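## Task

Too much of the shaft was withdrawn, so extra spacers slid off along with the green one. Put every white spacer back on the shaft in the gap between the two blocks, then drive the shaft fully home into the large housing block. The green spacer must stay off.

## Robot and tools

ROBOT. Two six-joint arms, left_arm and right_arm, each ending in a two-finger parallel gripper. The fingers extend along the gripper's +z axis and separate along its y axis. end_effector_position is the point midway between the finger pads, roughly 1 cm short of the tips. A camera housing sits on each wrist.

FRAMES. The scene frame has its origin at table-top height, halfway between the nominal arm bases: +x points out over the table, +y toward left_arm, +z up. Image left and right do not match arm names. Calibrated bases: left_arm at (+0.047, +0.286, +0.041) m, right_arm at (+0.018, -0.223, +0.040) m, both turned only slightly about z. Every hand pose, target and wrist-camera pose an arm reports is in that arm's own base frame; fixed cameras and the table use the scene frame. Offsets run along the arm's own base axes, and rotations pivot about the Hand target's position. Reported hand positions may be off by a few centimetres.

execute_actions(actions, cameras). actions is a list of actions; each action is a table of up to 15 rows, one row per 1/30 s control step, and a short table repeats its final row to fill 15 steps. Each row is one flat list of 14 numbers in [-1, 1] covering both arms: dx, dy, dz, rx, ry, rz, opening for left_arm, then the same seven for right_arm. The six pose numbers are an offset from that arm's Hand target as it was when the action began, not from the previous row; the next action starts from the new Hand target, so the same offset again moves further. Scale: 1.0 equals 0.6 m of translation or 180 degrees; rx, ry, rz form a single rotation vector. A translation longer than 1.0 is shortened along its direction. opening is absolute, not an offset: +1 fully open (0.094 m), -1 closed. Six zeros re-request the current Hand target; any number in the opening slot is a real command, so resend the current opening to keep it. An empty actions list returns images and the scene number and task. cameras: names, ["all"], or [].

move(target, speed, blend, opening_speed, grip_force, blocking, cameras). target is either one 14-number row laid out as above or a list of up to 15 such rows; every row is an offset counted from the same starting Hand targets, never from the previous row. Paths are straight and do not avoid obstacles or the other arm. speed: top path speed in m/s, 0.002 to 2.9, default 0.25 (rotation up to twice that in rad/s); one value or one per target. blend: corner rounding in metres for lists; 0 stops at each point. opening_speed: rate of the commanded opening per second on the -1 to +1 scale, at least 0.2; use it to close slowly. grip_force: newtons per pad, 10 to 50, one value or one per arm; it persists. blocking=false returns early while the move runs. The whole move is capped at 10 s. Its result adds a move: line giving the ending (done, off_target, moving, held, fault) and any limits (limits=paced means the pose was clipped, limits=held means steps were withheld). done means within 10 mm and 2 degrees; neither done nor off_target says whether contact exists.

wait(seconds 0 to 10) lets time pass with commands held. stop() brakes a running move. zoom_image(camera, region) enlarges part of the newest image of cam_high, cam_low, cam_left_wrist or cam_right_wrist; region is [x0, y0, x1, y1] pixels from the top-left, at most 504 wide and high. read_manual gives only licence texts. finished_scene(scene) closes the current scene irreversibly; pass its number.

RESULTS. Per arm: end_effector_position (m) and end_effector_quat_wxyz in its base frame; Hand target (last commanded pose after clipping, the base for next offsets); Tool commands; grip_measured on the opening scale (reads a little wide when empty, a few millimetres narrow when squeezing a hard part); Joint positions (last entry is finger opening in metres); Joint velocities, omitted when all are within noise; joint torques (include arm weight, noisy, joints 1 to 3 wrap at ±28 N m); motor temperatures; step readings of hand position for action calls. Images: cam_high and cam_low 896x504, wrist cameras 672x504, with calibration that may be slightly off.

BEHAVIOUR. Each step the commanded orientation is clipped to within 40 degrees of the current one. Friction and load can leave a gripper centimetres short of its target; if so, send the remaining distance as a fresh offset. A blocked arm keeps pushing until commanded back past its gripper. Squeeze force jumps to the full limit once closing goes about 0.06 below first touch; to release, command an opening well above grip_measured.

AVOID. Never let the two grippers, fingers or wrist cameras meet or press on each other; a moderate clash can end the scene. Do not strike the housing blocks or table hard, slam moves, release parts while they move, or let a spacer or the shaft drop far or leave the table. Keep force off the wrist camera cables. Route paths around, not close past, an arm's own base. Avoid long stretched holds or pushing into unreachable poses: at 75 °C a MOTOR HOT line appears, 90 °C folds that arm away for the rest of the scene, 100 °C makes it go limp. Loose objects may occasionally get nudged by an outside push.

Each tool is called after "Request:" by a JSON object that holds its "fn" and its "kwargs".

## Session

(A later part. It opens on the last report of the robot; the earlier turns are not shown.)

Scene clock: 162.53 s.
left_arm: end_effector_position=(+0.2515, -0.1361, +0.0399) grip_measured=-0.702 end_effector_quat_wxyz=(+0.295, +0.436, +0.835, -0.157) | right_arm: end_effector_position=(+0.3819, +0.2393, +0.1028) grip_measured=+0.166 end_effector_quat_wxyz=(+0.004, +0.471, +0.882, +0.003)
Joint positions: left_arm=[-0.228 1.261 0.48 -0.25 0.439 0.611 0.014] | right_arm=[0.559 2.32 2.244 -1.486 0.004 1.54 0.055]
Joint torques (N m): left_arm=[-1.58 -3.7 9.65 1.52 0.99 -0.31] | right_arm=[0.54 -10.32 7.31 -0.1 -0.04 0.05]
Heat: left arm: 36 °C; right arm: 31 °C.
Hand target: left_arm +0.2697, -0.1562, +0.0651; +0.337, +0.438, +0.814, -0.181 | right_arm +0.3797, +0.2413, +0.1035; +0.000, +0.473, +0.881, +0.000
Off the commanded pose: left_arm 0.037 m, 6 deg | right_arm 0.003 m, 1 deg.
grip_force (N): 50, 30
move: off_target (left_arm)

Request:
{"fn": "wait", "kwargs": {"seconds": 0.2, "cameras": ["cam_left_wrist","cam_right_wrist"]}}

Request:
{"fn": "zoom_image", "kwargs": {"camera": "cam_right_wrist", "region": [265, 150, 405, 290]}}

Request:
{"fn": "zoom_image", "kwargs": {"camera": "cam_left_wrist", "region": [240, 190, 430, 380]}}

Scene clock: 163.17 s.
left_arm: end_effector_position=(+0.2515, -0.1360, +0.0398) grip_measured=-0.702 end_effector_quat_wxyz=(+0.295, +0.436, +0.835, -0.156) | right_arm: end_effector_position=(+0.3819, +0.2393, +0.1028) grip_measured=+0.166 end_effector_quat_wxyz=(+0.004, +0.471, +0.882, +0.003)
Joint positions: left_arm=[-0.228 1.261 0.48 -0.25 0.439 0.611 0.014] | right_arm=[0.559 2.32 2.244 -1.486 0.004 1.54 0.055]
Joint torques (N m): left_arm=[-1.51 -3.73 9.8 1.49 0.99 -0.31] | right_arm=[0.57 -10.33 7.31 -0.11 -0.03 0.05]
Heat: left arm: 36 °C; right arm: 31 °C.
Hand target: left_arm +0.2696, -0.1562, +0.0651; +0.337, +0.438, +0.814, -0.181 | right_arm +0.3797, +0.2413, +0.1035; +0.000, +0.473, +0.881, +0.000
Tool commands: left_gripper/opening=-0.9 right_gripper/opening=+0.05
Off the commanded pose: left_arm 0.037 m, 6 deg | right_arm 0.003 m, 1 deg.
grip_force (N): 50, 30
wait: 0.20 s; at rest from the start
camera_calibration:
cam_left_wrist: T_world_to_cam=[[-0.77881, -0.621593, 0.0841326, 0.106897], [-0.621775, 0.782723, 0.0272249, 0.275169], [-0.0827753, -0.0311085, -0.996083, 0.165788], [0, 0, 0, 1]] pos_world=[0.268069, -0.143777, 0.148654]
cam_right_wrist: T_world_to_cam=[[-0.767282, -0.641299, -0.00379387, 0.445372], [-0.483454, 0.574522, 0.660452, -0.00769119], [-0.421367, 0.508587, -0.750859, 0.223831], [0, 0, 0, 1]] pos_world=[0.432323, 0.176198, 0.174835]
Images, in order (width x height): cam_left_wrist 672x504, cam_right_wrist 672x504.

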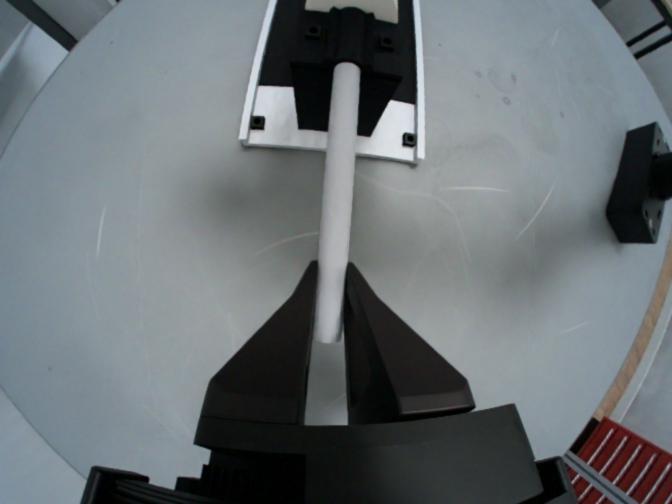

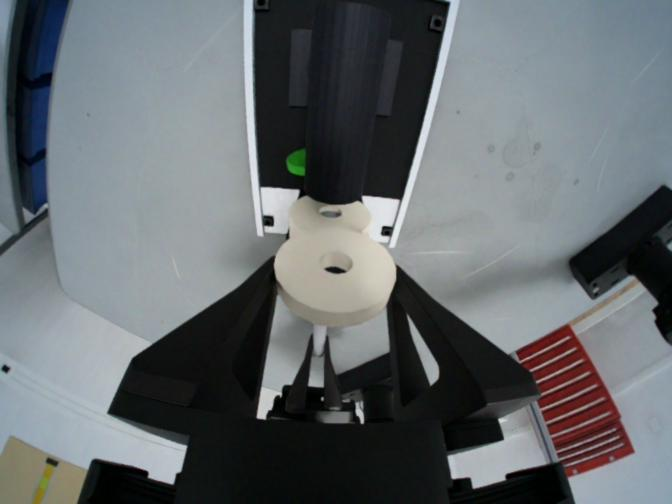

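Scaled by 3.600 from the camera's 672x504 image, which has a finer 960x720 frame.

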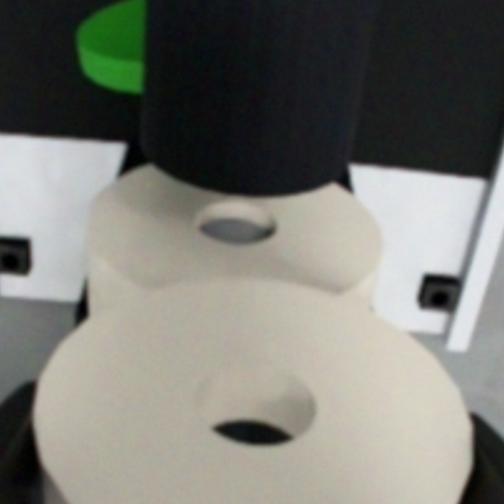

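Scaled by 2.653 from the camera's 672x504 image, which has a finer 960x720 frame.

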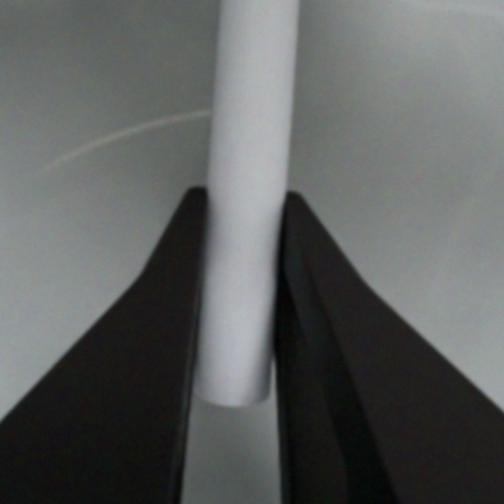

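Request:
{"fn": "move", "kwargs": {"target": [-0.036,0.034,-0.038,0,0,0,-0.9,0,0,0,0,0,0,0.05], "speed": 0.03, "cameras": ["cam_left_wrist","cam_right_wrist"]}}

Request:
{"fn": "zoom_image", "kwargs": {"camera": "cam_right_wrist", "region": [265, 150, 405, 290]}}

Request:
{"fn": "zoom_image", "kwargs": {"camera": "cam_left_wrist", "region": [260, 0, 430, 170]}}

Scene clock: 166.23 s.
left_arm: end_effector_position=(+0.2517, -0.1333, +0.0380) grip_measured=-0.702 end_effector_quat_wxyz=(+0.327, +0.433, +0.823, -0.170) | right_arm: end_effector_position=(+0.3819, +0.2393, +0.1028) grip_measured=+0.166 end_effector_quat_wxyz=(+0.004, +0.471, +0.882, +0.003)
Joint positions: left_arm=[-0.178 1.247 0.413 -0.149 0.507 0.634 0.014] | right_arm=[0.559 2.32 2.244 -1.486 0.004 1.54 0.055]
Joint torques (N m): left_arm=[0.8 -5.55 4.74 1.15 0.73 0.09] | right_arm=[0.55 -10.32 7.3 -0.11 -0.04 0.05]
Heat: left arm: 36 °C; right arm: 30 °C.
Hand target: left_arm +0.2480, -0.1359, +0.0424; +0.337, +0.438, +0.814, -0.181 | right_arm +0.3797, +0.2413, +0.1035; +0.000, +0.473, +0.881, +0.000
Off the commanded pose: left_arm 0.006 m, 2 deg | right_arm 0.003 m, 1 deg.
grip_force (N): 50, 30
move: done
camera_calibration:
cam_left_wrist: T_world_to_cam=[[-0.785186, -0.613787, 0.0821448, 0.111621], [-0.618251, 0.784548, -0.0474353, 0.27539], [-0.0353314, -0.0880316, -0.995491, 0.144581], [0, 0, 0, 1]] pos_world=[0.263011, -0.134817, 0.147823]
cam_right_wrist: T_world_to_cam=[[-0.767282, -0.641299, -0.00379387, 0.445372], [-0.483454, 0.574522, 0.660452, -0.00769119], [-0.421367, 0.508587, -0.750859, 0.223831], [0, 0, 0, 1]] pos_world=[0.432323, 0.176198, 0.174835]
Images, in order (width x height): cam_left_wrist 672x504, cam_right_wrist 672x504.

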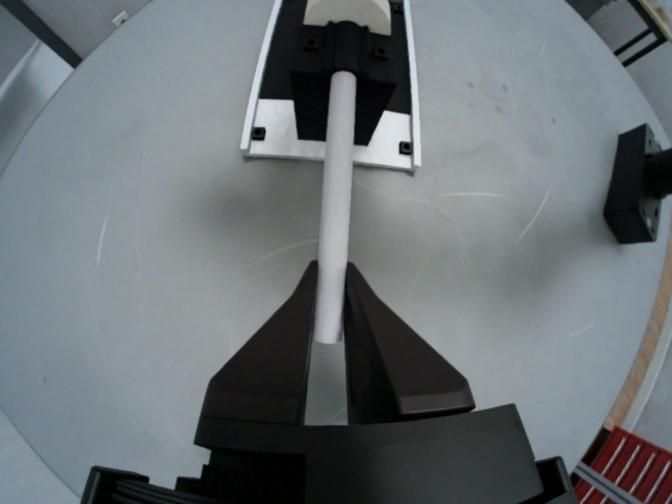

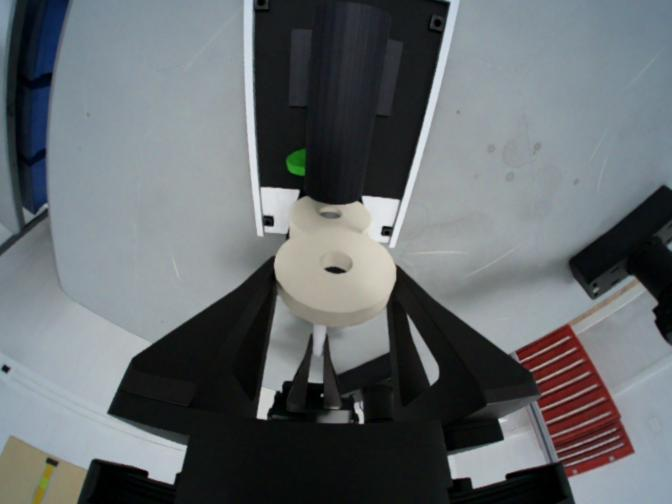

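Scaled by 3.600 from the camera's 672x504 image, which has a finer 960x720 frame.

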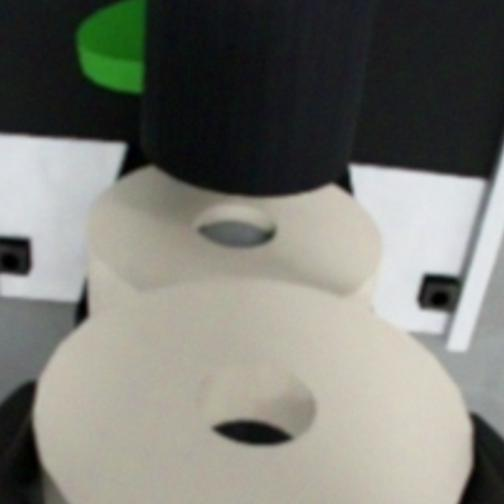

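Scaled by 2.965 from the camera's 672x504 image, which has a finer 960x720 frame.

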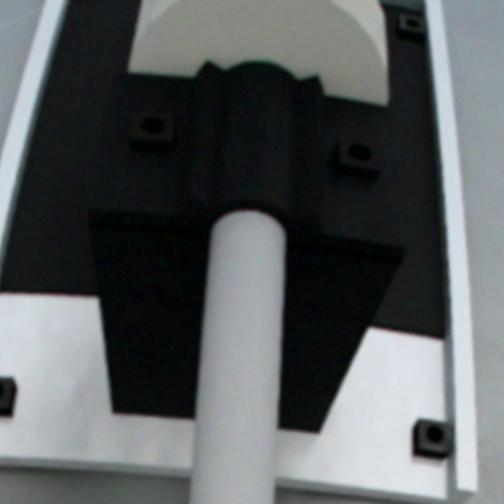

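Request:
{"fn": "move", "kwargs": {"target": [0,0,0,0,0,0,-0.9,0.0075,-0.0085,0,0,0,0,0.05], "speed": 0.03}}

Scene clock: 167.63 s.
left_arm: end_effector_position=(+0.2517, -0.1333, +0.0380) grip_measured=-0.702 end_effector_quat_wxyz=(+0.327, +0.433, +0.823, -0.170) | right_arm: end_effector_position=(+0.3838, +0.2384, +0.1054) grip_measured=+0.166 end_effector_quat_wxyz=(+0.005, +0.473, +0.881, +0.006)
Joint positions: left_arm=[-0.178 1.247 0.413 -0.149 0.507 0.634 0.014] | right_arm=[0.555 2.32 2.255 -1.49 0.004 1.54 0.055]
Joint torques (N m): left_arm=[0.79 -5.55 4.71 1.17 0.68 0.09] | right_arm=[-0.54 -9.84 7.41 -0.1 -0.03 -0.09]
Heat: left arm: 36 °C; right arm: 30 °C.
Hand target: left_arm +0.2480, -0.1358, +0.0424; +0.337, +0.438, +0.814, -0.181 | right_arm +0.3843, +0.2362, +0.1036; +0.000, +0.473, +0.881, +0.000
Off the commanded pose: left_arm 0.006 m, 2 deg | right_arm 0.003 m, 1 deg.
grip_force (N): 50, 30
move: done

Request:
{"fn": "move", "kwargs": {"target": [[0,0,0,0,0,0,-0.9,0,0,-0.025,0,0,0,0.05],[0,0,0,0,0,0,-0.9,0,0,-0.055,0,0,0,0.05]], "speed": 0.03, "cameras": ["cam_right_wrist","cam_low"]}}

Request:
{"fn": "zoom_image", "kwargs": {"camera": "cam_low", "region": [380, 225, 415, 260]}}

Request:
{"fn": "zoom_image", "kwargs": {"camera": "cam_right_wrist", "region": [265, 170, 405, 310]}}

Scene clock: 169.73 s.
left_arm: end_effector_position=(+0.2517, -0.1333, +0.0385) grip_measured=-0.702 end_effector_quat_wxyz=(+0.328, +0.433, +0.822, -0.171) | right_arm: end_effector_position=(+0.3824, +0.2377, +0.0959) grip_measured=+0.166 end_effector_quat_wxyz=(+0.010, +0.473, +0.881, +0.014)
Joint positions: left_arm=[-0.177 1.245 0.412 -0.149 0.509 0.636 0.014] | right_arm=[0.555 2.277 2.143 -1.403 0.003 1.54 0.055]
Joint torques (N m): left_arm=[0.65 -5.2 4.82 1.17 0.69 0.06] | right_arm=[-0.54 -8.24 2.71 0.5 -0.03 -0.09]
Heat: left arm: 35 °C; right arm: 30 °C.
Hand target: left_arm +0.2479, -0.1358, +0.0422; +0.337, +0.438, +0.814, -0.181 | right_arm +0.3843, +0.2362, +0.0706; +0.000, +0.473, +0.881, +0.000
Off the commanded pose: left_arm 0.006 m, 2 deg | right_arm 0.025 m, 2 deg.
grip_force (N): 50, 30
move: off_target (right_arm)
camera_calibration:
cam_right_wrist: T_world_to_cam=[[-0.769372, -0.638185, -0.0280435, 0.447148], [-0.494641, 0.567392, 0.658328, 0.00424566], [-0.404224, 0.520371, -0.752209, 0.21045], [0, 0, 0, 1]] pos_world=[0.431192, 0.173442, 0.168047]
Images, in order (width x height): cam_low 896x504, cam_right_wrist 672x504.

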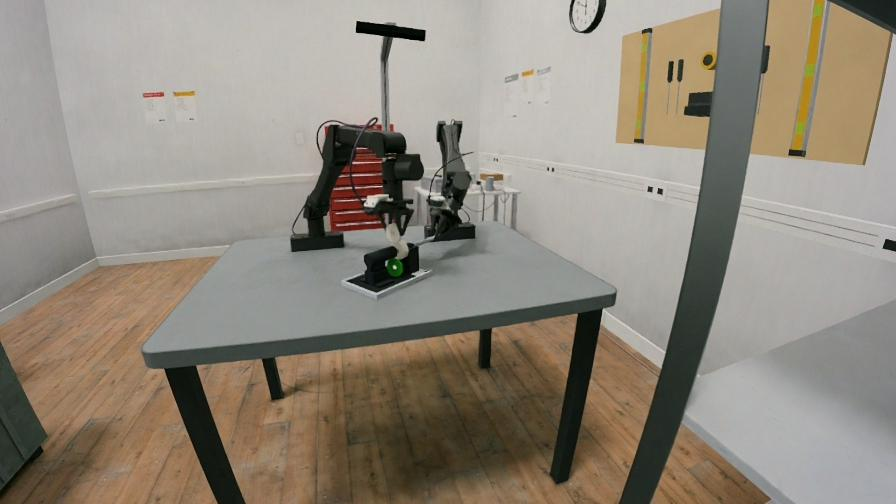

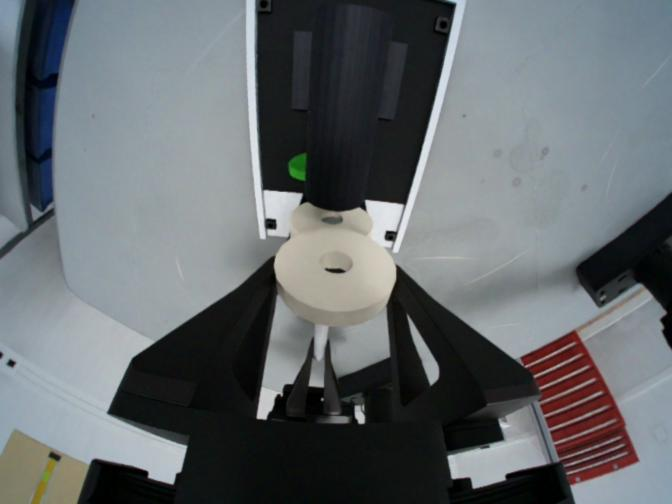

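Scaled by 14.400 from the camera's 896x504 image, which has a finer 1280x720 frame.

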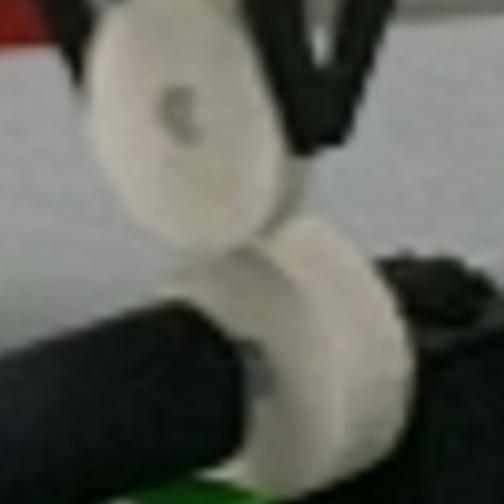

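Scaled by 3.600 from the camera's 672x504 image, which has a finer 960x720 frame.

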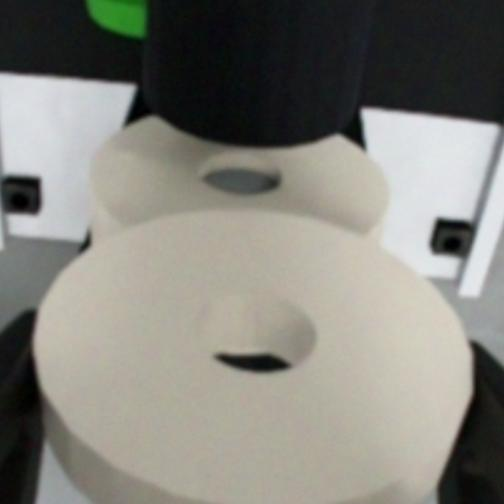

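Request:
{"fn": "move", "kwargs": {"target": [[0,0,0,0,0,0,-0.9,0,0,0.06,0,0,0,0.05]], "speed": 0.05}}

Request:
{"fn": "move", "kwargs": {"target": [[0,0,0,0,0,0,-0.9,0.003,-0.006,0,0,0,0,0.05]], "speed": 0.03}}

Scene clock: 171.73 s.
left_arm: end_effector_position=(+0.2512, -0.1332, +0.0380) grip_measured=-0.702 end_effector_quat_wxyz=(+0.328, +0.433, +0.822, -0.171) | right_arm: end_effector_position=(+0.3840, +0.2387, +0.1120) grip_measured=+0.166 end_effector_quat_wxyz=(+0.007, +0.473, +0.881, +0.010)
Joint positions: left_arm=[-0.177 1.245 0.411 -0.149 0.509 0.636 0.014] | right_arm=[0.555 2.316 2.274 -1.505 0.003 1.54 0.055]
Joint torques (N m): left_arm=[0.55 -5.24 4.94 1.16 0.65 0.13] | right_arm=[-0.55 -9.2 7.24 -0.09 -0.02 -0.09]
Heat: left arm: 35 °C; right arm: 30 °C.
Hand target: left_arm +0.2479, -0.1358, +0.0422; +0.337, +0.438, +0.814, -0.181 | right_arm +0.3843, +0.2362, +0.1065; +0.000, +0.473, +0.881, +0.000
Off the commanded pose: left_arm 0.006 m, 2 deg | right_arm 0.006 m, 1 deg.
grip_force (N): 50, 30
move: done

Scene clock: 172.43 s.
left_arm: end_effector_position=(+0.2512, -0.1332, +0.0380) grip_measured=-0.702 end_effector_quat_wxyz=(+0.328, +0.433, +0.822, -0.171) | right_arm: end_effector_position=(+0.3856, +0.2361, +0.1120) grip_measured=+0.166 end_effector_quat_wxyz=(+0.007, +0.474, +0.881, +0.010)
Joint positions: left_arm=[-0.177 1.245 0.411 -0.149 0.509 0.636 0.014] | right_arm=[0.548 2.316 2.274 -1.505 0.003 1.535 0.055]
Joint torques (N m): left_arm=[0.62 -5.37 4.9 1.16 0.73 0.06] | right_arm=[-0.76 -9.36 7.01 -0.06 -0.03 -0.13]
Heat: left arm: 35 °C; right arm: 30 °C.
Hand target: left_arm +0.2479, -0.1358, +0.0422; +0.337, +0.438, +0.814, -0.181 | right_arm +0.3861, +0.2326, +0.1065; +0.000, +0.473, +0.881, +0.000
Off the commanded pose: left_arm 0.006 m, 2 deg | right_arm 0.006 m, 1 deg.
grip_force (N): 50, 30
move: done

Request:
{"fn": "move", "kwargs": {"target": [[0,0,0,0,0,0,-0.9,0,0,-0.038,0,0,0,0.05]], "speed": 0.03, "cameras": ["cam_right_wrist","cam_low"]}}

Request:
{"fn": "zoom_image", "kwargs": {"camera": "cam_low", "region": [380, 225, 415, 260]}}

Request:
{"fn": "zoom_image", "kwargs": {"camera": "cam_right_wrist", "region": [265, 170, 405, 310]}}

Scene clock: 174.20 s.
left_arm: end_effector_position=(+0.2512, -0.1332, +0.0380) grip_measured=-0.702 end_effector_quat_wxyz=(+0.328, +0.433, +0.822, -0.171) | right_arm: end_effector_position=(+0.3856, +0.2361, +0.0883) grip_measured=+0.166 end_effector_quat_wxyz=(+0.004, +0.473, +0.881, +0.004)
Joint positions: left_arm=[-0.177 1.245 0.411 -0.149 0.509 0.636 0.014] | right_arm=[0.548 2.316 2.179 -1.424 0.003 1.534 0.055]
Joint torques (N m): left_arm=[0.68 -5.42 4.93 1.16 0.67 0.1] | right_arm=[-0.76 -10.74 4.83 0.11 -0.01 -0.11]
Heat: left arm: 35 °C; right arm: 30 °C.
Hand target: left_arm +0.2479, -0.1358, +0.0422; +0.337, +0.438, +0.814, -0.181 | right_arm +0.3861, +0.2326, +0.0837; +0.000, +0.473, +0.881, +0.000
Off the commanded pose: left_arm 0.006 m, 2 deg | right_arm 0.006 m, 1 deg.
grip_force (N): 50, 30
move: done
camera_calibration:
cam_right_wrist: T_world_to_cam=[[-0.77044, -0.637493, -0.00496861, 0.446604], [-0.480963, 0.576115, 0.660883, 0.00417581], [-0.418445, 0.51156, -0.750473, 0.214235], [0, 0, 0, 1]] pos_world=[0.435736, 0.172707, 0.160237]
Images, in order (width x height): cam_low 896x504, cam_right_wrist 672x504.

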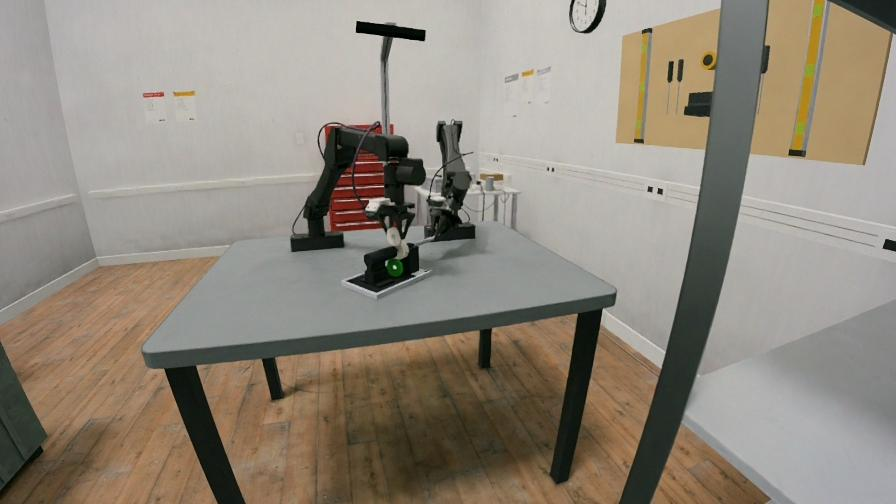

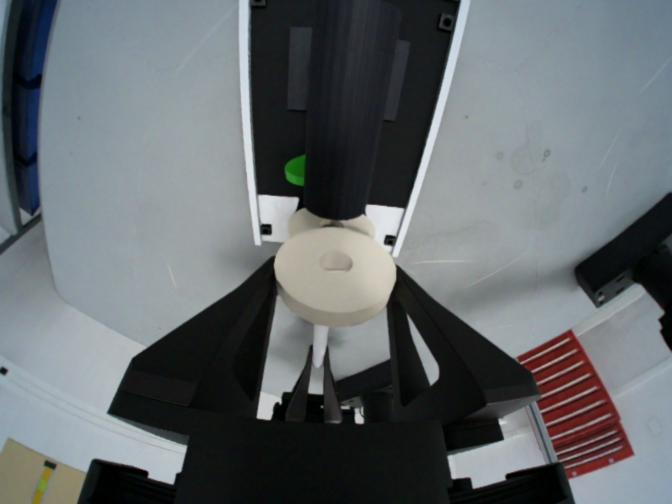

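Scaled by 14.400 from the camera's 896x504 image, which has a finer 1280x720 frame.

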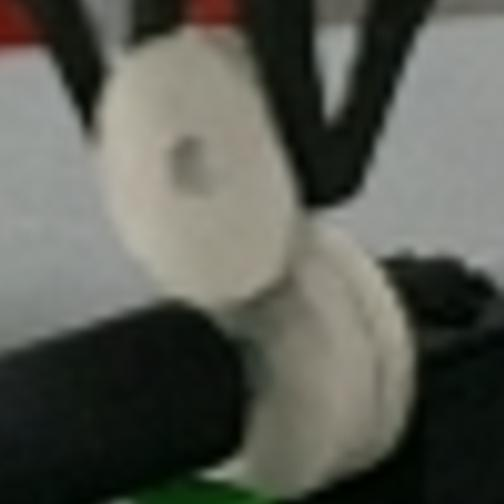

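Scaled by 3.600 from the camera's 672x504 image, which has a finer 960x720 frame.

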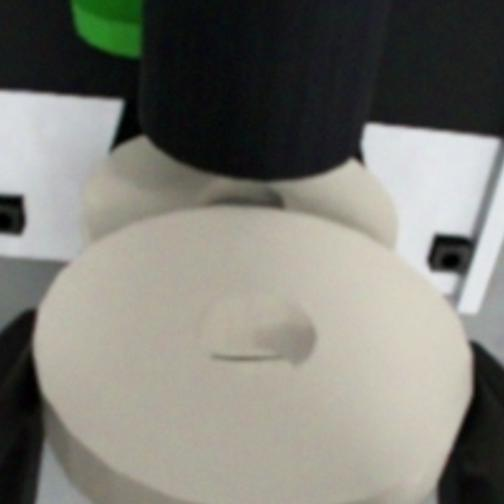

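Request:
{"fn": "move", "kwargs": {"target": [[0,0,0,0,0,0,-0.9,-0.0075,0.0115,0,0,0,0,0.05]], "speed": 0.03, "cameras": ["cam_right_wrist","cam_low"]}}

Request:
{"fn": "zoom_image", "kwargs": {"camera": "cam_low", "region": [380, 225, 415, 260]}}

Request:
{"fn": "zoom_image", "kwargs": {"camera": "cam_right_wrist", "region": [265, 170, 405, 310]}}

Scene clock: 175.50 s.
left_arm: end_effector_position=(+0.2512, -0.1332, +0.0380) grip_measured=-0.702 end_effector_quat_wxyz=(+0.328, +0.433, +0.822, -0.171) | right_arm: end_effector_position=(+0.3849, +0.2379, +0.0883) grip_measured=+0.166 end_effector_quat_wxyz=(+0.004, +0.472, +0.882, +0.004)
Joint positions: left_arm=[-0.177 1.245 0.411 -0.149 0.509 0.636 0.014] | right_arm=[0.552 2.316 2.179 -1.423 0.003 1.534 0.055]
Joint torques (N m): left_arm=[0.65 -5.24 4.92 1.16 0.68 0.1] | right_arm=[0.65 -10.8 4.66 0.11 -0.02 0.05]
Heat: left arm: 35 °C; right arm: 30 °C.
Hand target: left_arm +0.2479, -0.1358, +0.0422; +0.337, +0.438, +0.814, -0.181 | right_arm +0.3816, +0.2396, +0.0837; +0.000, +0.473, +0.881, +0.000
Off the commanded pose: left_arm 0.006 m, 2 deg | right_arm 0.006 m, 1 deg.
grip_force (N): 50, 30
move: done
camera_calibration:
cam_right_wrist: T_world_to_cam=[[-0.767761, -0.640708, -0.00608525, 0.446997], [-0.483992, 0.573693, 0.660778, 0.00459671], [-0.419875, 0.510265, -0.750556, 0.213914], [0, 0, 0, 1]] pos_world=[0.435229, 0.174604, 0.160238]
Images, in order (width x height): cam_low 896x504, cam_right_wrist 672x504.

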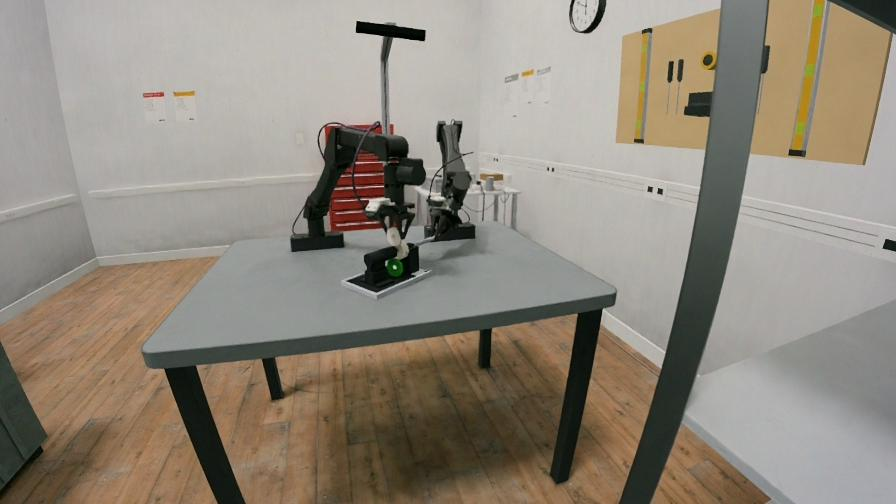

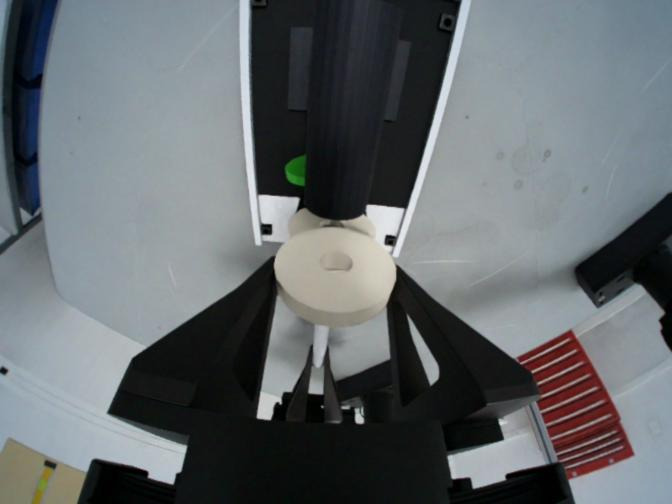

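Scaled by 14.400 from the camera's 896x504 image, which has a finer 1280x720 frame.

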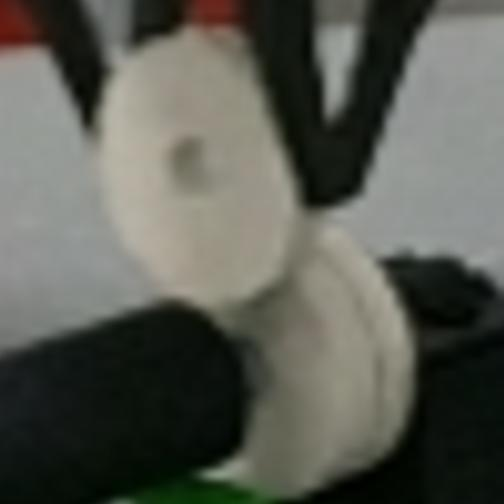

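Scaled by 3.600 from the camera's 672x504 image, which has a finer 960x720 frame.

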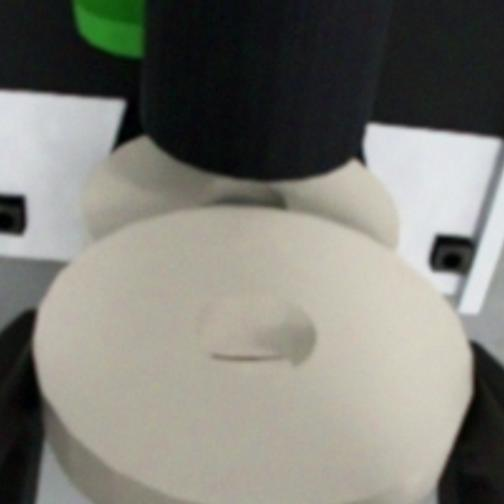

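Request:
{"fn": "move", "kwargs": {"target": [[0,0,0,0,0,0,-0.9,-0.004,0.0065,0,0,0,0,0.05]], "speed": 0.03}}

Scene clock: 176.43 s.
left_arm: end_effector_position=(+0.2512, -0.1332, +0.0380) grip_measured=-0.702 end_effector_quat_wxyz=(+0.328, +0.433, +0.822, -0.171) | right_arm: end_effector_position=(+0.3827, +0.2414, +0.0883) grip_measured=+0.166 end_effector_quat_wxyz=(+0.004, +0.470, +0.883, +0.004)
Joint positions: left_arm=[-0.177 1.245 0.411 -0.149 0.509 0.636 0.014] | right_arm=[0.562 2.316 2.179 -1.423 0.003 1.541 0.055]
Joint torques (N m): left_arm=[0.58 -5.33 4.9 1.14 0.67 0.08] | right_arm=[0.76 -10.81 4.72 0.11 -0.02 0.07]
Heat: left arm: 35 °C; right arm: 30 °C.
Hand target: left_arm +0.2479, -0.1358, +0.0422; +0.337, +0.438, +0.814, -0.181 | right_arm +0.3792, +0.2435, +0.0837; +0.000, +0.473, +0.881, +0.000
Off the commanded pose: left_arm 0.006 m, 2 deg | right_arm 0.006 m, 1 deg.
grip_force (N): 50, 30
move: done

Request:
{"fn": "move", "kwargs": {"target": [[0,0,0,0,0,0,-0.9,0.0035,-0.0052,0,0,0,0,0.05],[0,0,0,0,0,0,-0.9,0.0035,-0.0052,-0.03,0,0,0,0.05]], "speed": 0.03, "cameras": ["cam_right_wrist","cam_low"]}}

Request:
{"fn": "zoom_image", "kwargs": {"camera": "cam_low", "region": [380, 225, 415, 260]}}

Request:
{"fn": "zoom_image", "kwargs": {"camera": "cam_right_wrist", "region": [265, 200, 405, 340]}}

Scene clock: 178.77 s.
left_arm: end_effector_position=(+0.2512, -0.1332, +0.0380) grip_measured=-0.702 end_effector_quat_wxyz=(+0.328, +0.433, +0.822, -0.171) | right_arm: end_effector_position=(+0.3817, +0.2407, +0.0682) grip_measured=+0.166 end_effector_quat_wxyz=(+0.002, +0.470, +0.882, +0.000)
Joint positions: left_arm=[-0.177 1.245 0.411 -0.149 0.509 0.636 0.014] | right_arm=[0.562 2.316 2.099 -1.353 0.003 1.541 0.055]
Joint torques (N m): left_arm=[0.65 -5.38 4.88 1.16 0.65 0.08] | right_arm=[-0.09 -11.12 4.81 0.11 -0.02 0.01]
Heat: left arm: 35 °C; right arm: 30 °C.
Hand target: left_arm +0.2479, -0.1358, +0.0422; +0.337, +0.438, +0.814, -0.181 | right_arm +0.3812, +0.2403, +0.0657; +0.000, +0.473, +0.881, +0.000
Off the commanded pose: left_arm 0.006 m, 2 deg | right_arm 0.003 m, 0 deg.
grip_force (N): 50, 30
move: done
camera_calibration:
cam_right_wrist: T_world_to_cam=[[-0.766029, -0.642796, 0.00363537, 0.445435], [-0.480054, 0.57583, 0.661792, 0.012537], [-0.42749, 0.505207, -0.749679, 0.200153], [0, 0, 0, 1]] pos_world=[0.432798, 0.177986, 0.140134]
Images, in order (width x height): cam_low 896x504, cam_right_wrist 672x504.

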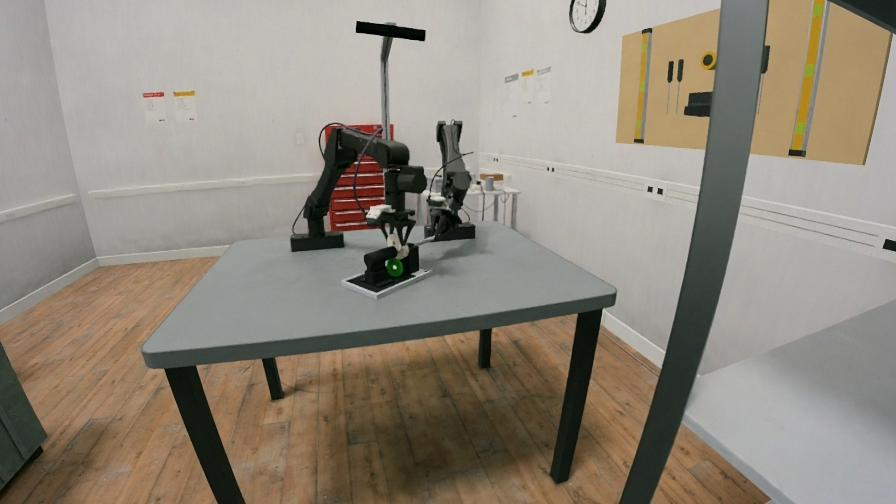

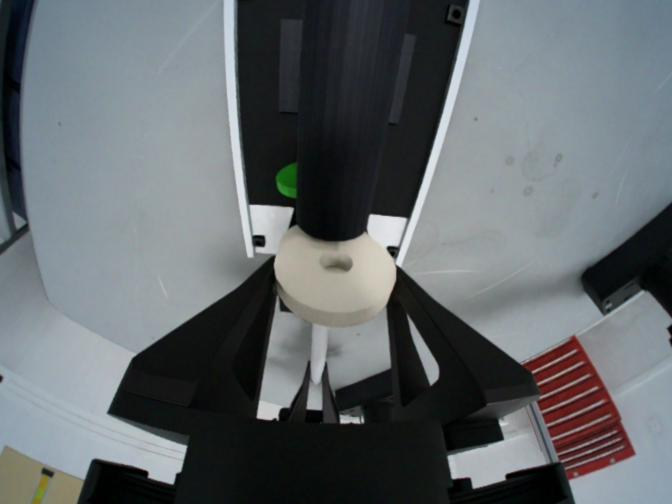

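Scaled by 14.400 from the camera's 896x504 image, which has a finer 1280x720 frame.

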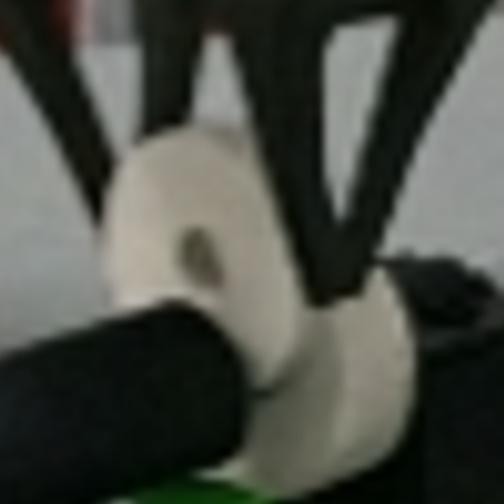

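Scaled by 3.600 from the camera's 672x504 image, which has a finer 960x720 frame.

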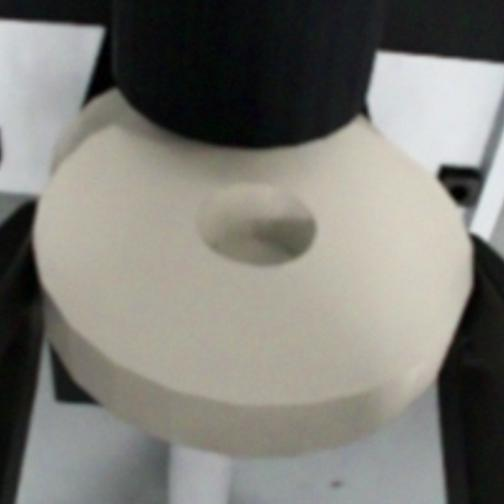

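Request:
{"fn": "move", "kwargs": {"target": [[0,0,0,0,0,0,-0.9,0.0042,0.0028,-0.022,0,0,0,0.05]], "speed": 0.03, "grip_force": [50,15]}}

Scene clock: 181.50 s.
left_arm: end_effector_position=(+0.2512, -0.1332, +0.0380) grip_measured=-0.702 end_effector_quat_wxyz=(+0.328, +0.433, +0.822, -0.171) | right_arm: end_effector_position=(+0.3854, +0.2431, +0.0618) grip_measured=+0.169 end_effector_quat_wxyz=(+0.006, +0.470, +0.882, +0.007)
Joint positions: left_arm=[-0.177 1.245 0.411 -0.149 0.509 0.636 0.014] | right_arm=[0.562 2.316 2.074 -1.31 0.003 1.541 0.055]
Joint torques (N m): left_arm=[0.64 -5.33 4.81 1.15 0.61 0.05] | right_arm=[-0.06 -10.07 4.83 0.17 -0.02 0.02]
Heat: left arm: 35 °C; right arm: 30 °C.
Hand target: left_arm +0.2479, -0.1358, +0.0422; +0.337, +0.438, +0.814, -0.181 | right_arm +0.3838, +0.2420, +0.0526; +0.000, +0.473, +0.881, +0.000
Off the commanded pose: left_arm 0.006 m, 2 deg | right_arm 0.009 m, 1 deg.
grip_force (N): 50, 15
move: done

Request:
{"fn": "move", "kwargs": {"target": [[0,0,0,0,0,0,-0.9,-0.0045,-0.003,-0.012,0,0,0,0.05]], "speed": 0.03, "cameras": ["cam_right_wrist"]}}

Request:
{"fn": "zoom_image", "kwargs": {"camera": "cam_right_wrist", "region": [265, 220, 405, 360]}}

Scene clock: 182.50 s.
left_arm: end_effector_position=(+0.2512, -0.1332, +0.0380) grip_measured=-0.702 end_effector_quat_wxyz=(+0.328, +0.433, +0.822, -0.171) | right_arm: end_effector_position=(+0.3839, +0.2421, +0.0503) grip_measured=+0.170 end_effector_quat_wxyz=(+0.004, +0.470, +0.882, +0.005)
Joint positions: left_arm=[-0.177 1.245 0.411 -0.149 0.509 0.636 0.014] | right_arm=[0.562 2.316 2.028 -1.271 0.003 1.541 0.055]
Joint torques (N m): left_arm=[0.66 -5.27 4.86 1.14 0.63 0.06] | right_arm=[-0.05 -11.03 4.29 0.14 -0.03 0.01]
Heat: left arm: 35 °C; right arm: 30 °C.
Hand target: left_arm +0.2479, -0.1358, +0.0422; +0.337, +0.438, +0.814, -0.181 | right_arm +0.3811, +0.2402, +0.0453; +0.000, +0.473, +0.881, +0.000
Off the commanded pose: left_arm 0.006 m, 2 deg | right_arm 0.006 m, 1 deg.
grip_force (N): 50, 15
move: done
camera_calibration:
cam_right_wrist: T_world_to_cam=[[-0.766011, -0.642787, -0.00727207, 0.448507], [-0.48619, 0.571919, 0.660702, 0.0279687], [-0.420532, 0.509641, -0.750613, 0.183258], [0, 0, 0, 1]] pos_world=[0.434225, 0.178903, 0.122338]
Images, in order (width x height): cam_right_wrist 672x504.

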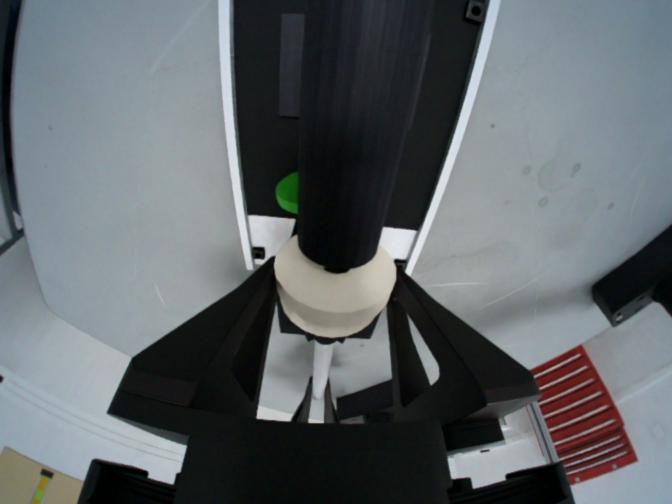

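Scaled by 3.600 from the camera's 672x504 image, which has a finer 960x720 frame.

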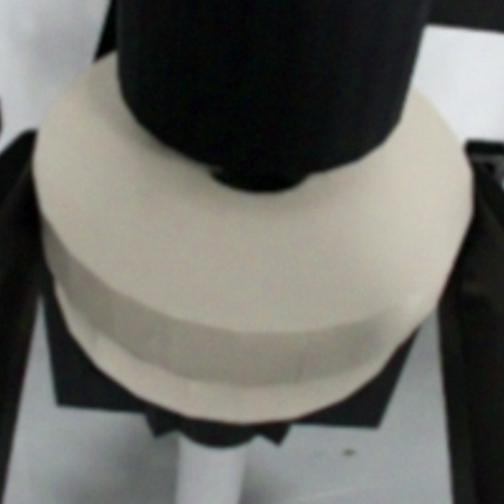

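Request:
{"fn": "move", "kwargs": {"target": [[0,0,0,0,0,0,-0.9,0,0,-0.009,0,0,0,0.1]], "speed": 0.03, "grip_force": [50,10], "cameras": ["cam_right_wrist"]}}

Request:
{"fn": "zoom_image", "kwargs": {"camera": "cam_right_wrist", "region": [265, 240, 405, 380]}}

Scene clock: 184.43 s.
left_arm: end_effector_position=(+0.2511, -0.1333, +0.0380) grip_measured=-0.702 end_effector_quat_wxyz=(+0.328, +0.433, +0.822, -0.171) | right_arm: end_effector_position=(+0.3838, +0.2421, +0.0464) grip_measured=+0.175 end_effector_quat_wxyz=(+0.005, +0.470, +0.882, +0.005)
Joint positions: left_arm=[-0.177 1.245 0.411 -0.149 0.51 0.636 0.014] | right_arm=[0.562 2.316 2.013 -1.255 0.003 1.541 0.055]
Joint torques (N m): left_arm=[0.64 -5.34 4.98 1.16 0.64 0.1] | right_arm=[-0.08 -10.91 4.07 0.18 -0.03 0.01]
Heat: left arm: 35 °C; right arm: 30 °C.
Hand target: left_arm +0.2479, -0.1358, +0.0422; +0.337, +0.438, +0.814, -0.181 | right_arm +0.3810, +0.2402, +0.0399; +0.000, +0.473, +0.881, +0.000
Off the commanded pose: left_arm 0.006 m, 2 deg | right_arm 0.007 m, 1 deg.
grip_force (N): 50, 10
move: done
camera_calibration:
cam_right_wrist: T_world_to_cam=[[-0.76603, -0.642755, -0.00799247, 0.448569], [-0.486592, 0.571703, 0.660593, 0.0307719], [-0.42003, 0.509924, -0.750701, 0.180073], [0, 0, 0, 1]] pos_world=[0.434227, 0.178904, 0.118438]
Images, in order (width x height): cam_right_wrist 672x504.

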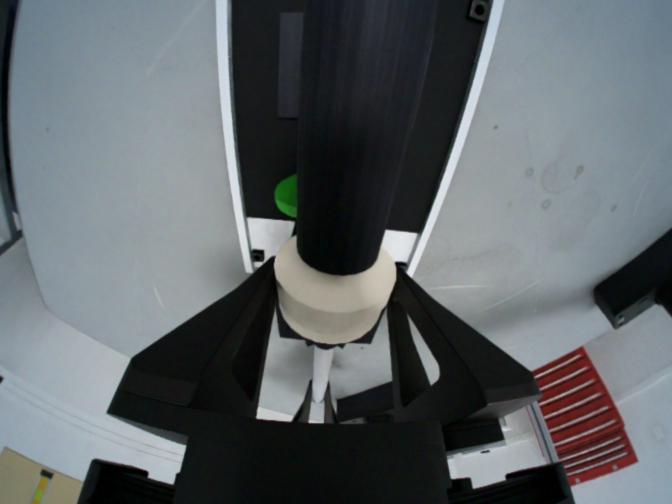

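Scaled by 3.600 from the camera's 672x504 image, which has a finer 960x720 frame.

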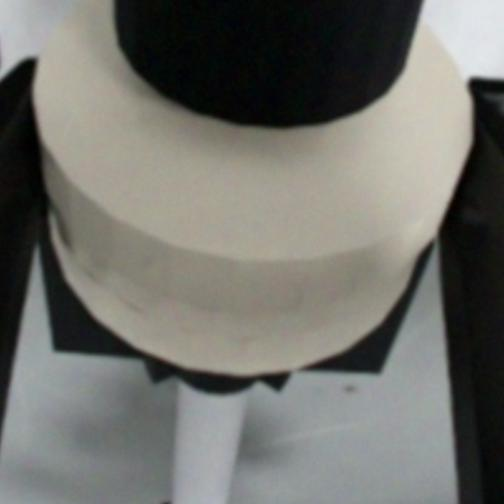

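Request:
{"fn": "move", "kwargs": {"target": [[0,0,0,0,0,0,-0.9,0,0,-0.0035,0,0,0,0.1]], "speed": 0.03, "cameras": ["cam_right_wrist"]}}

Request:
{"fn": "zoom_image", "kwargs": {"camera": "cam_right_wrist", "region": [265, 240, 405, 380]}}

Scene clock: 185.47 s.
left_arm: end_effector_position=(+0.2511, -0.1333, +0.0380) grip_measured=-0.702 end_effector_quat_wxyz=(+0.328, +0.433, +0.822, -0.171) | right_arm: end_effector_position=(+0.3839, +0.2421, +0.0450) grip_measured=+0.175 end_effector_quat_wxyz=(+0.005, +0.470, +0.882, +0.005)
Joint positions: left_arm=[-0.177 1.245 0.411 -0.149 0.51 0.636 0.014] | right_arm=[0.562 2.316 2.007 -1.249 0.003 1.541 0.055]
Joint torques (N m): left_arm=[0.64 -5.27 4.94 1.17 0.68 0.03] | right_arm=[-0.09 -10.84 3.96 0.2 -0.02 0.01]
Heat: left arm: 35 °C; right arm: 30 °C.
Hand target: left_arm +0.2479, -0.1358, +0.0422; +0.337, +0.438, +0.814, -0.181 | right_arm +0.3811, +0.2402, +0.0378; +0.000, +0.473, +0.881, +0.000
Off the commanded pose: left_arm 0.006 m, 2 deg | right_arm 0.008 m, 1 deg.
grip_force (N): 50, 10
move: done
camera_calibration:
cam_right_wrist: T_world_to_cam=[[-0.766018, -0.642759, -0.00875539, 0.448645], [-0.487017, 0.571413, 0.660531, 0.0319403], [-0.419559, 0.510243, -0.750748, 0.178766], [0, 0, 0, 1]] pos_world=[0.434229, 0.178906, 0.117039]
Images, in order (width x height): cam_right_wrist 672x504.

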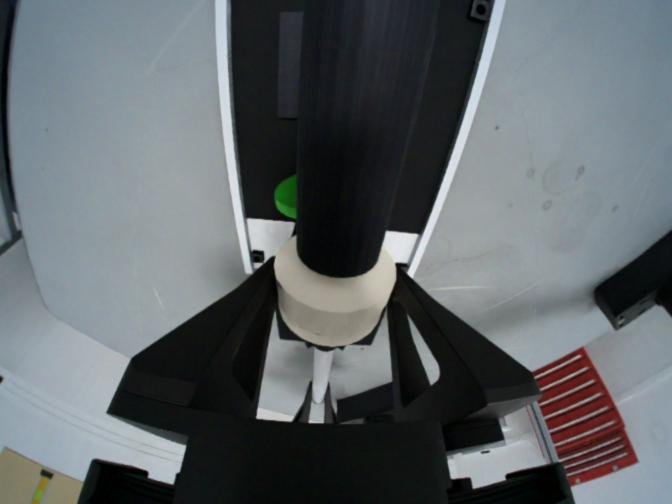

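Scaled by 3.600 from the camera's 672x504 image, which has a finer 960x720 frame.

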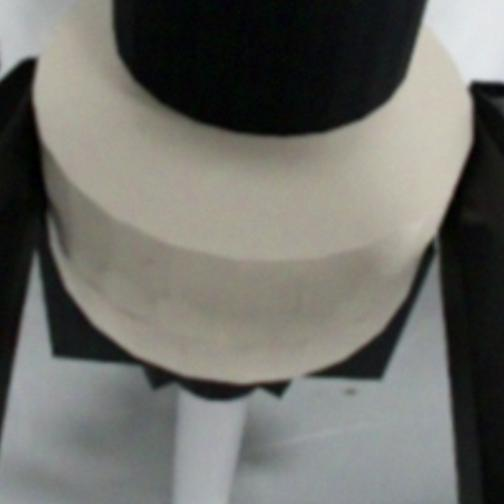

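Request:
{"fn": "move", "kwargs": {"target": [[0.03,-0.03,0.035,0,0,0,-0.9,0,0,-0.001,0,0,0,0.1]], "speed": 0.03, "cameras": ["cam_right_wrist"]}}

Request:
{"fn": "zoom_image", "kwargs": {"camera": "cam_right_wrist", "region": [265, 240, 405, 380]}}

Scene clock: 187.33 s.
left_arm: end_effector_position=(+0.2510, -0.1353, +0.0399) grip_measured=-0.702 end_effector_quat_wxyz=(+0.302, +0.437, +0.833, -0.156) | right_arm: end_effector_position=(+0.3840, +0.2422, +0.0447) grip_measured=+0.175 end_effector_quat_wxyz=(+0.005, +0.470, +0.882, +0.006)
Joint positions: left_arm=[-0.223 1.251 0.466 -0.234 0.445 0.616 0.014] | right_arm=[0.562 2.316 2.006 -1.247 0.003 1.541 0.055]
Joint torques (N m): left_arm=[-1.51 -3.64 9.57 1.43 0.95 -0.29] | right_arm=[-0.08 -10.81 3.92 0.2 -0.02 0.01]
Heat: left arm: 35 °C; right arm: 30 °C.
Hand target: left_arm +0.2660, -0.1539, +0.0633; +0.337, +0.438, +0.814, -0.181 | right_arm +0.3811, +0.2402, +0.0373; +0.000, +0.473, +0.881, +0.000
Off the commanded pose: left_arm 0.033 m, 5 deg | right_arm 0.008 m, 1 deg.
grip_force (N): 50, 10
move: off_target (left_arm)
camera_calibration:
cam_right_wrist: T_world_to_cam=[[-0.766025, -0.642746, -0.00910968, 0.448762], [-0.487209, 0.571295, 0.660492, 0.0322962], [-0.419325, 0.510392, -0.750778, 0.178458], [0, 0, 0, 1]] pos_world=[0.43433, 0.178906, 0.116739]
Images, in order (width x height): cam_right_wrist 672x504.

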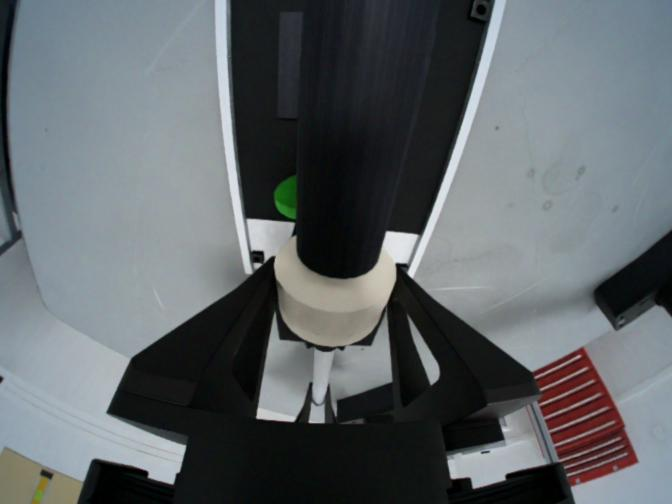

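Scaled by 3.600 from the camera's 672x504 image, which has a finer 960x720 frame.

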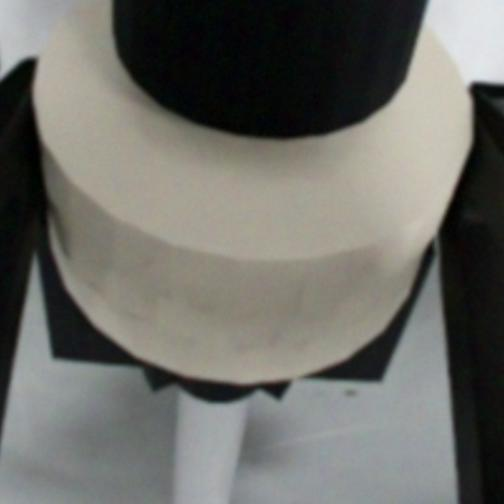

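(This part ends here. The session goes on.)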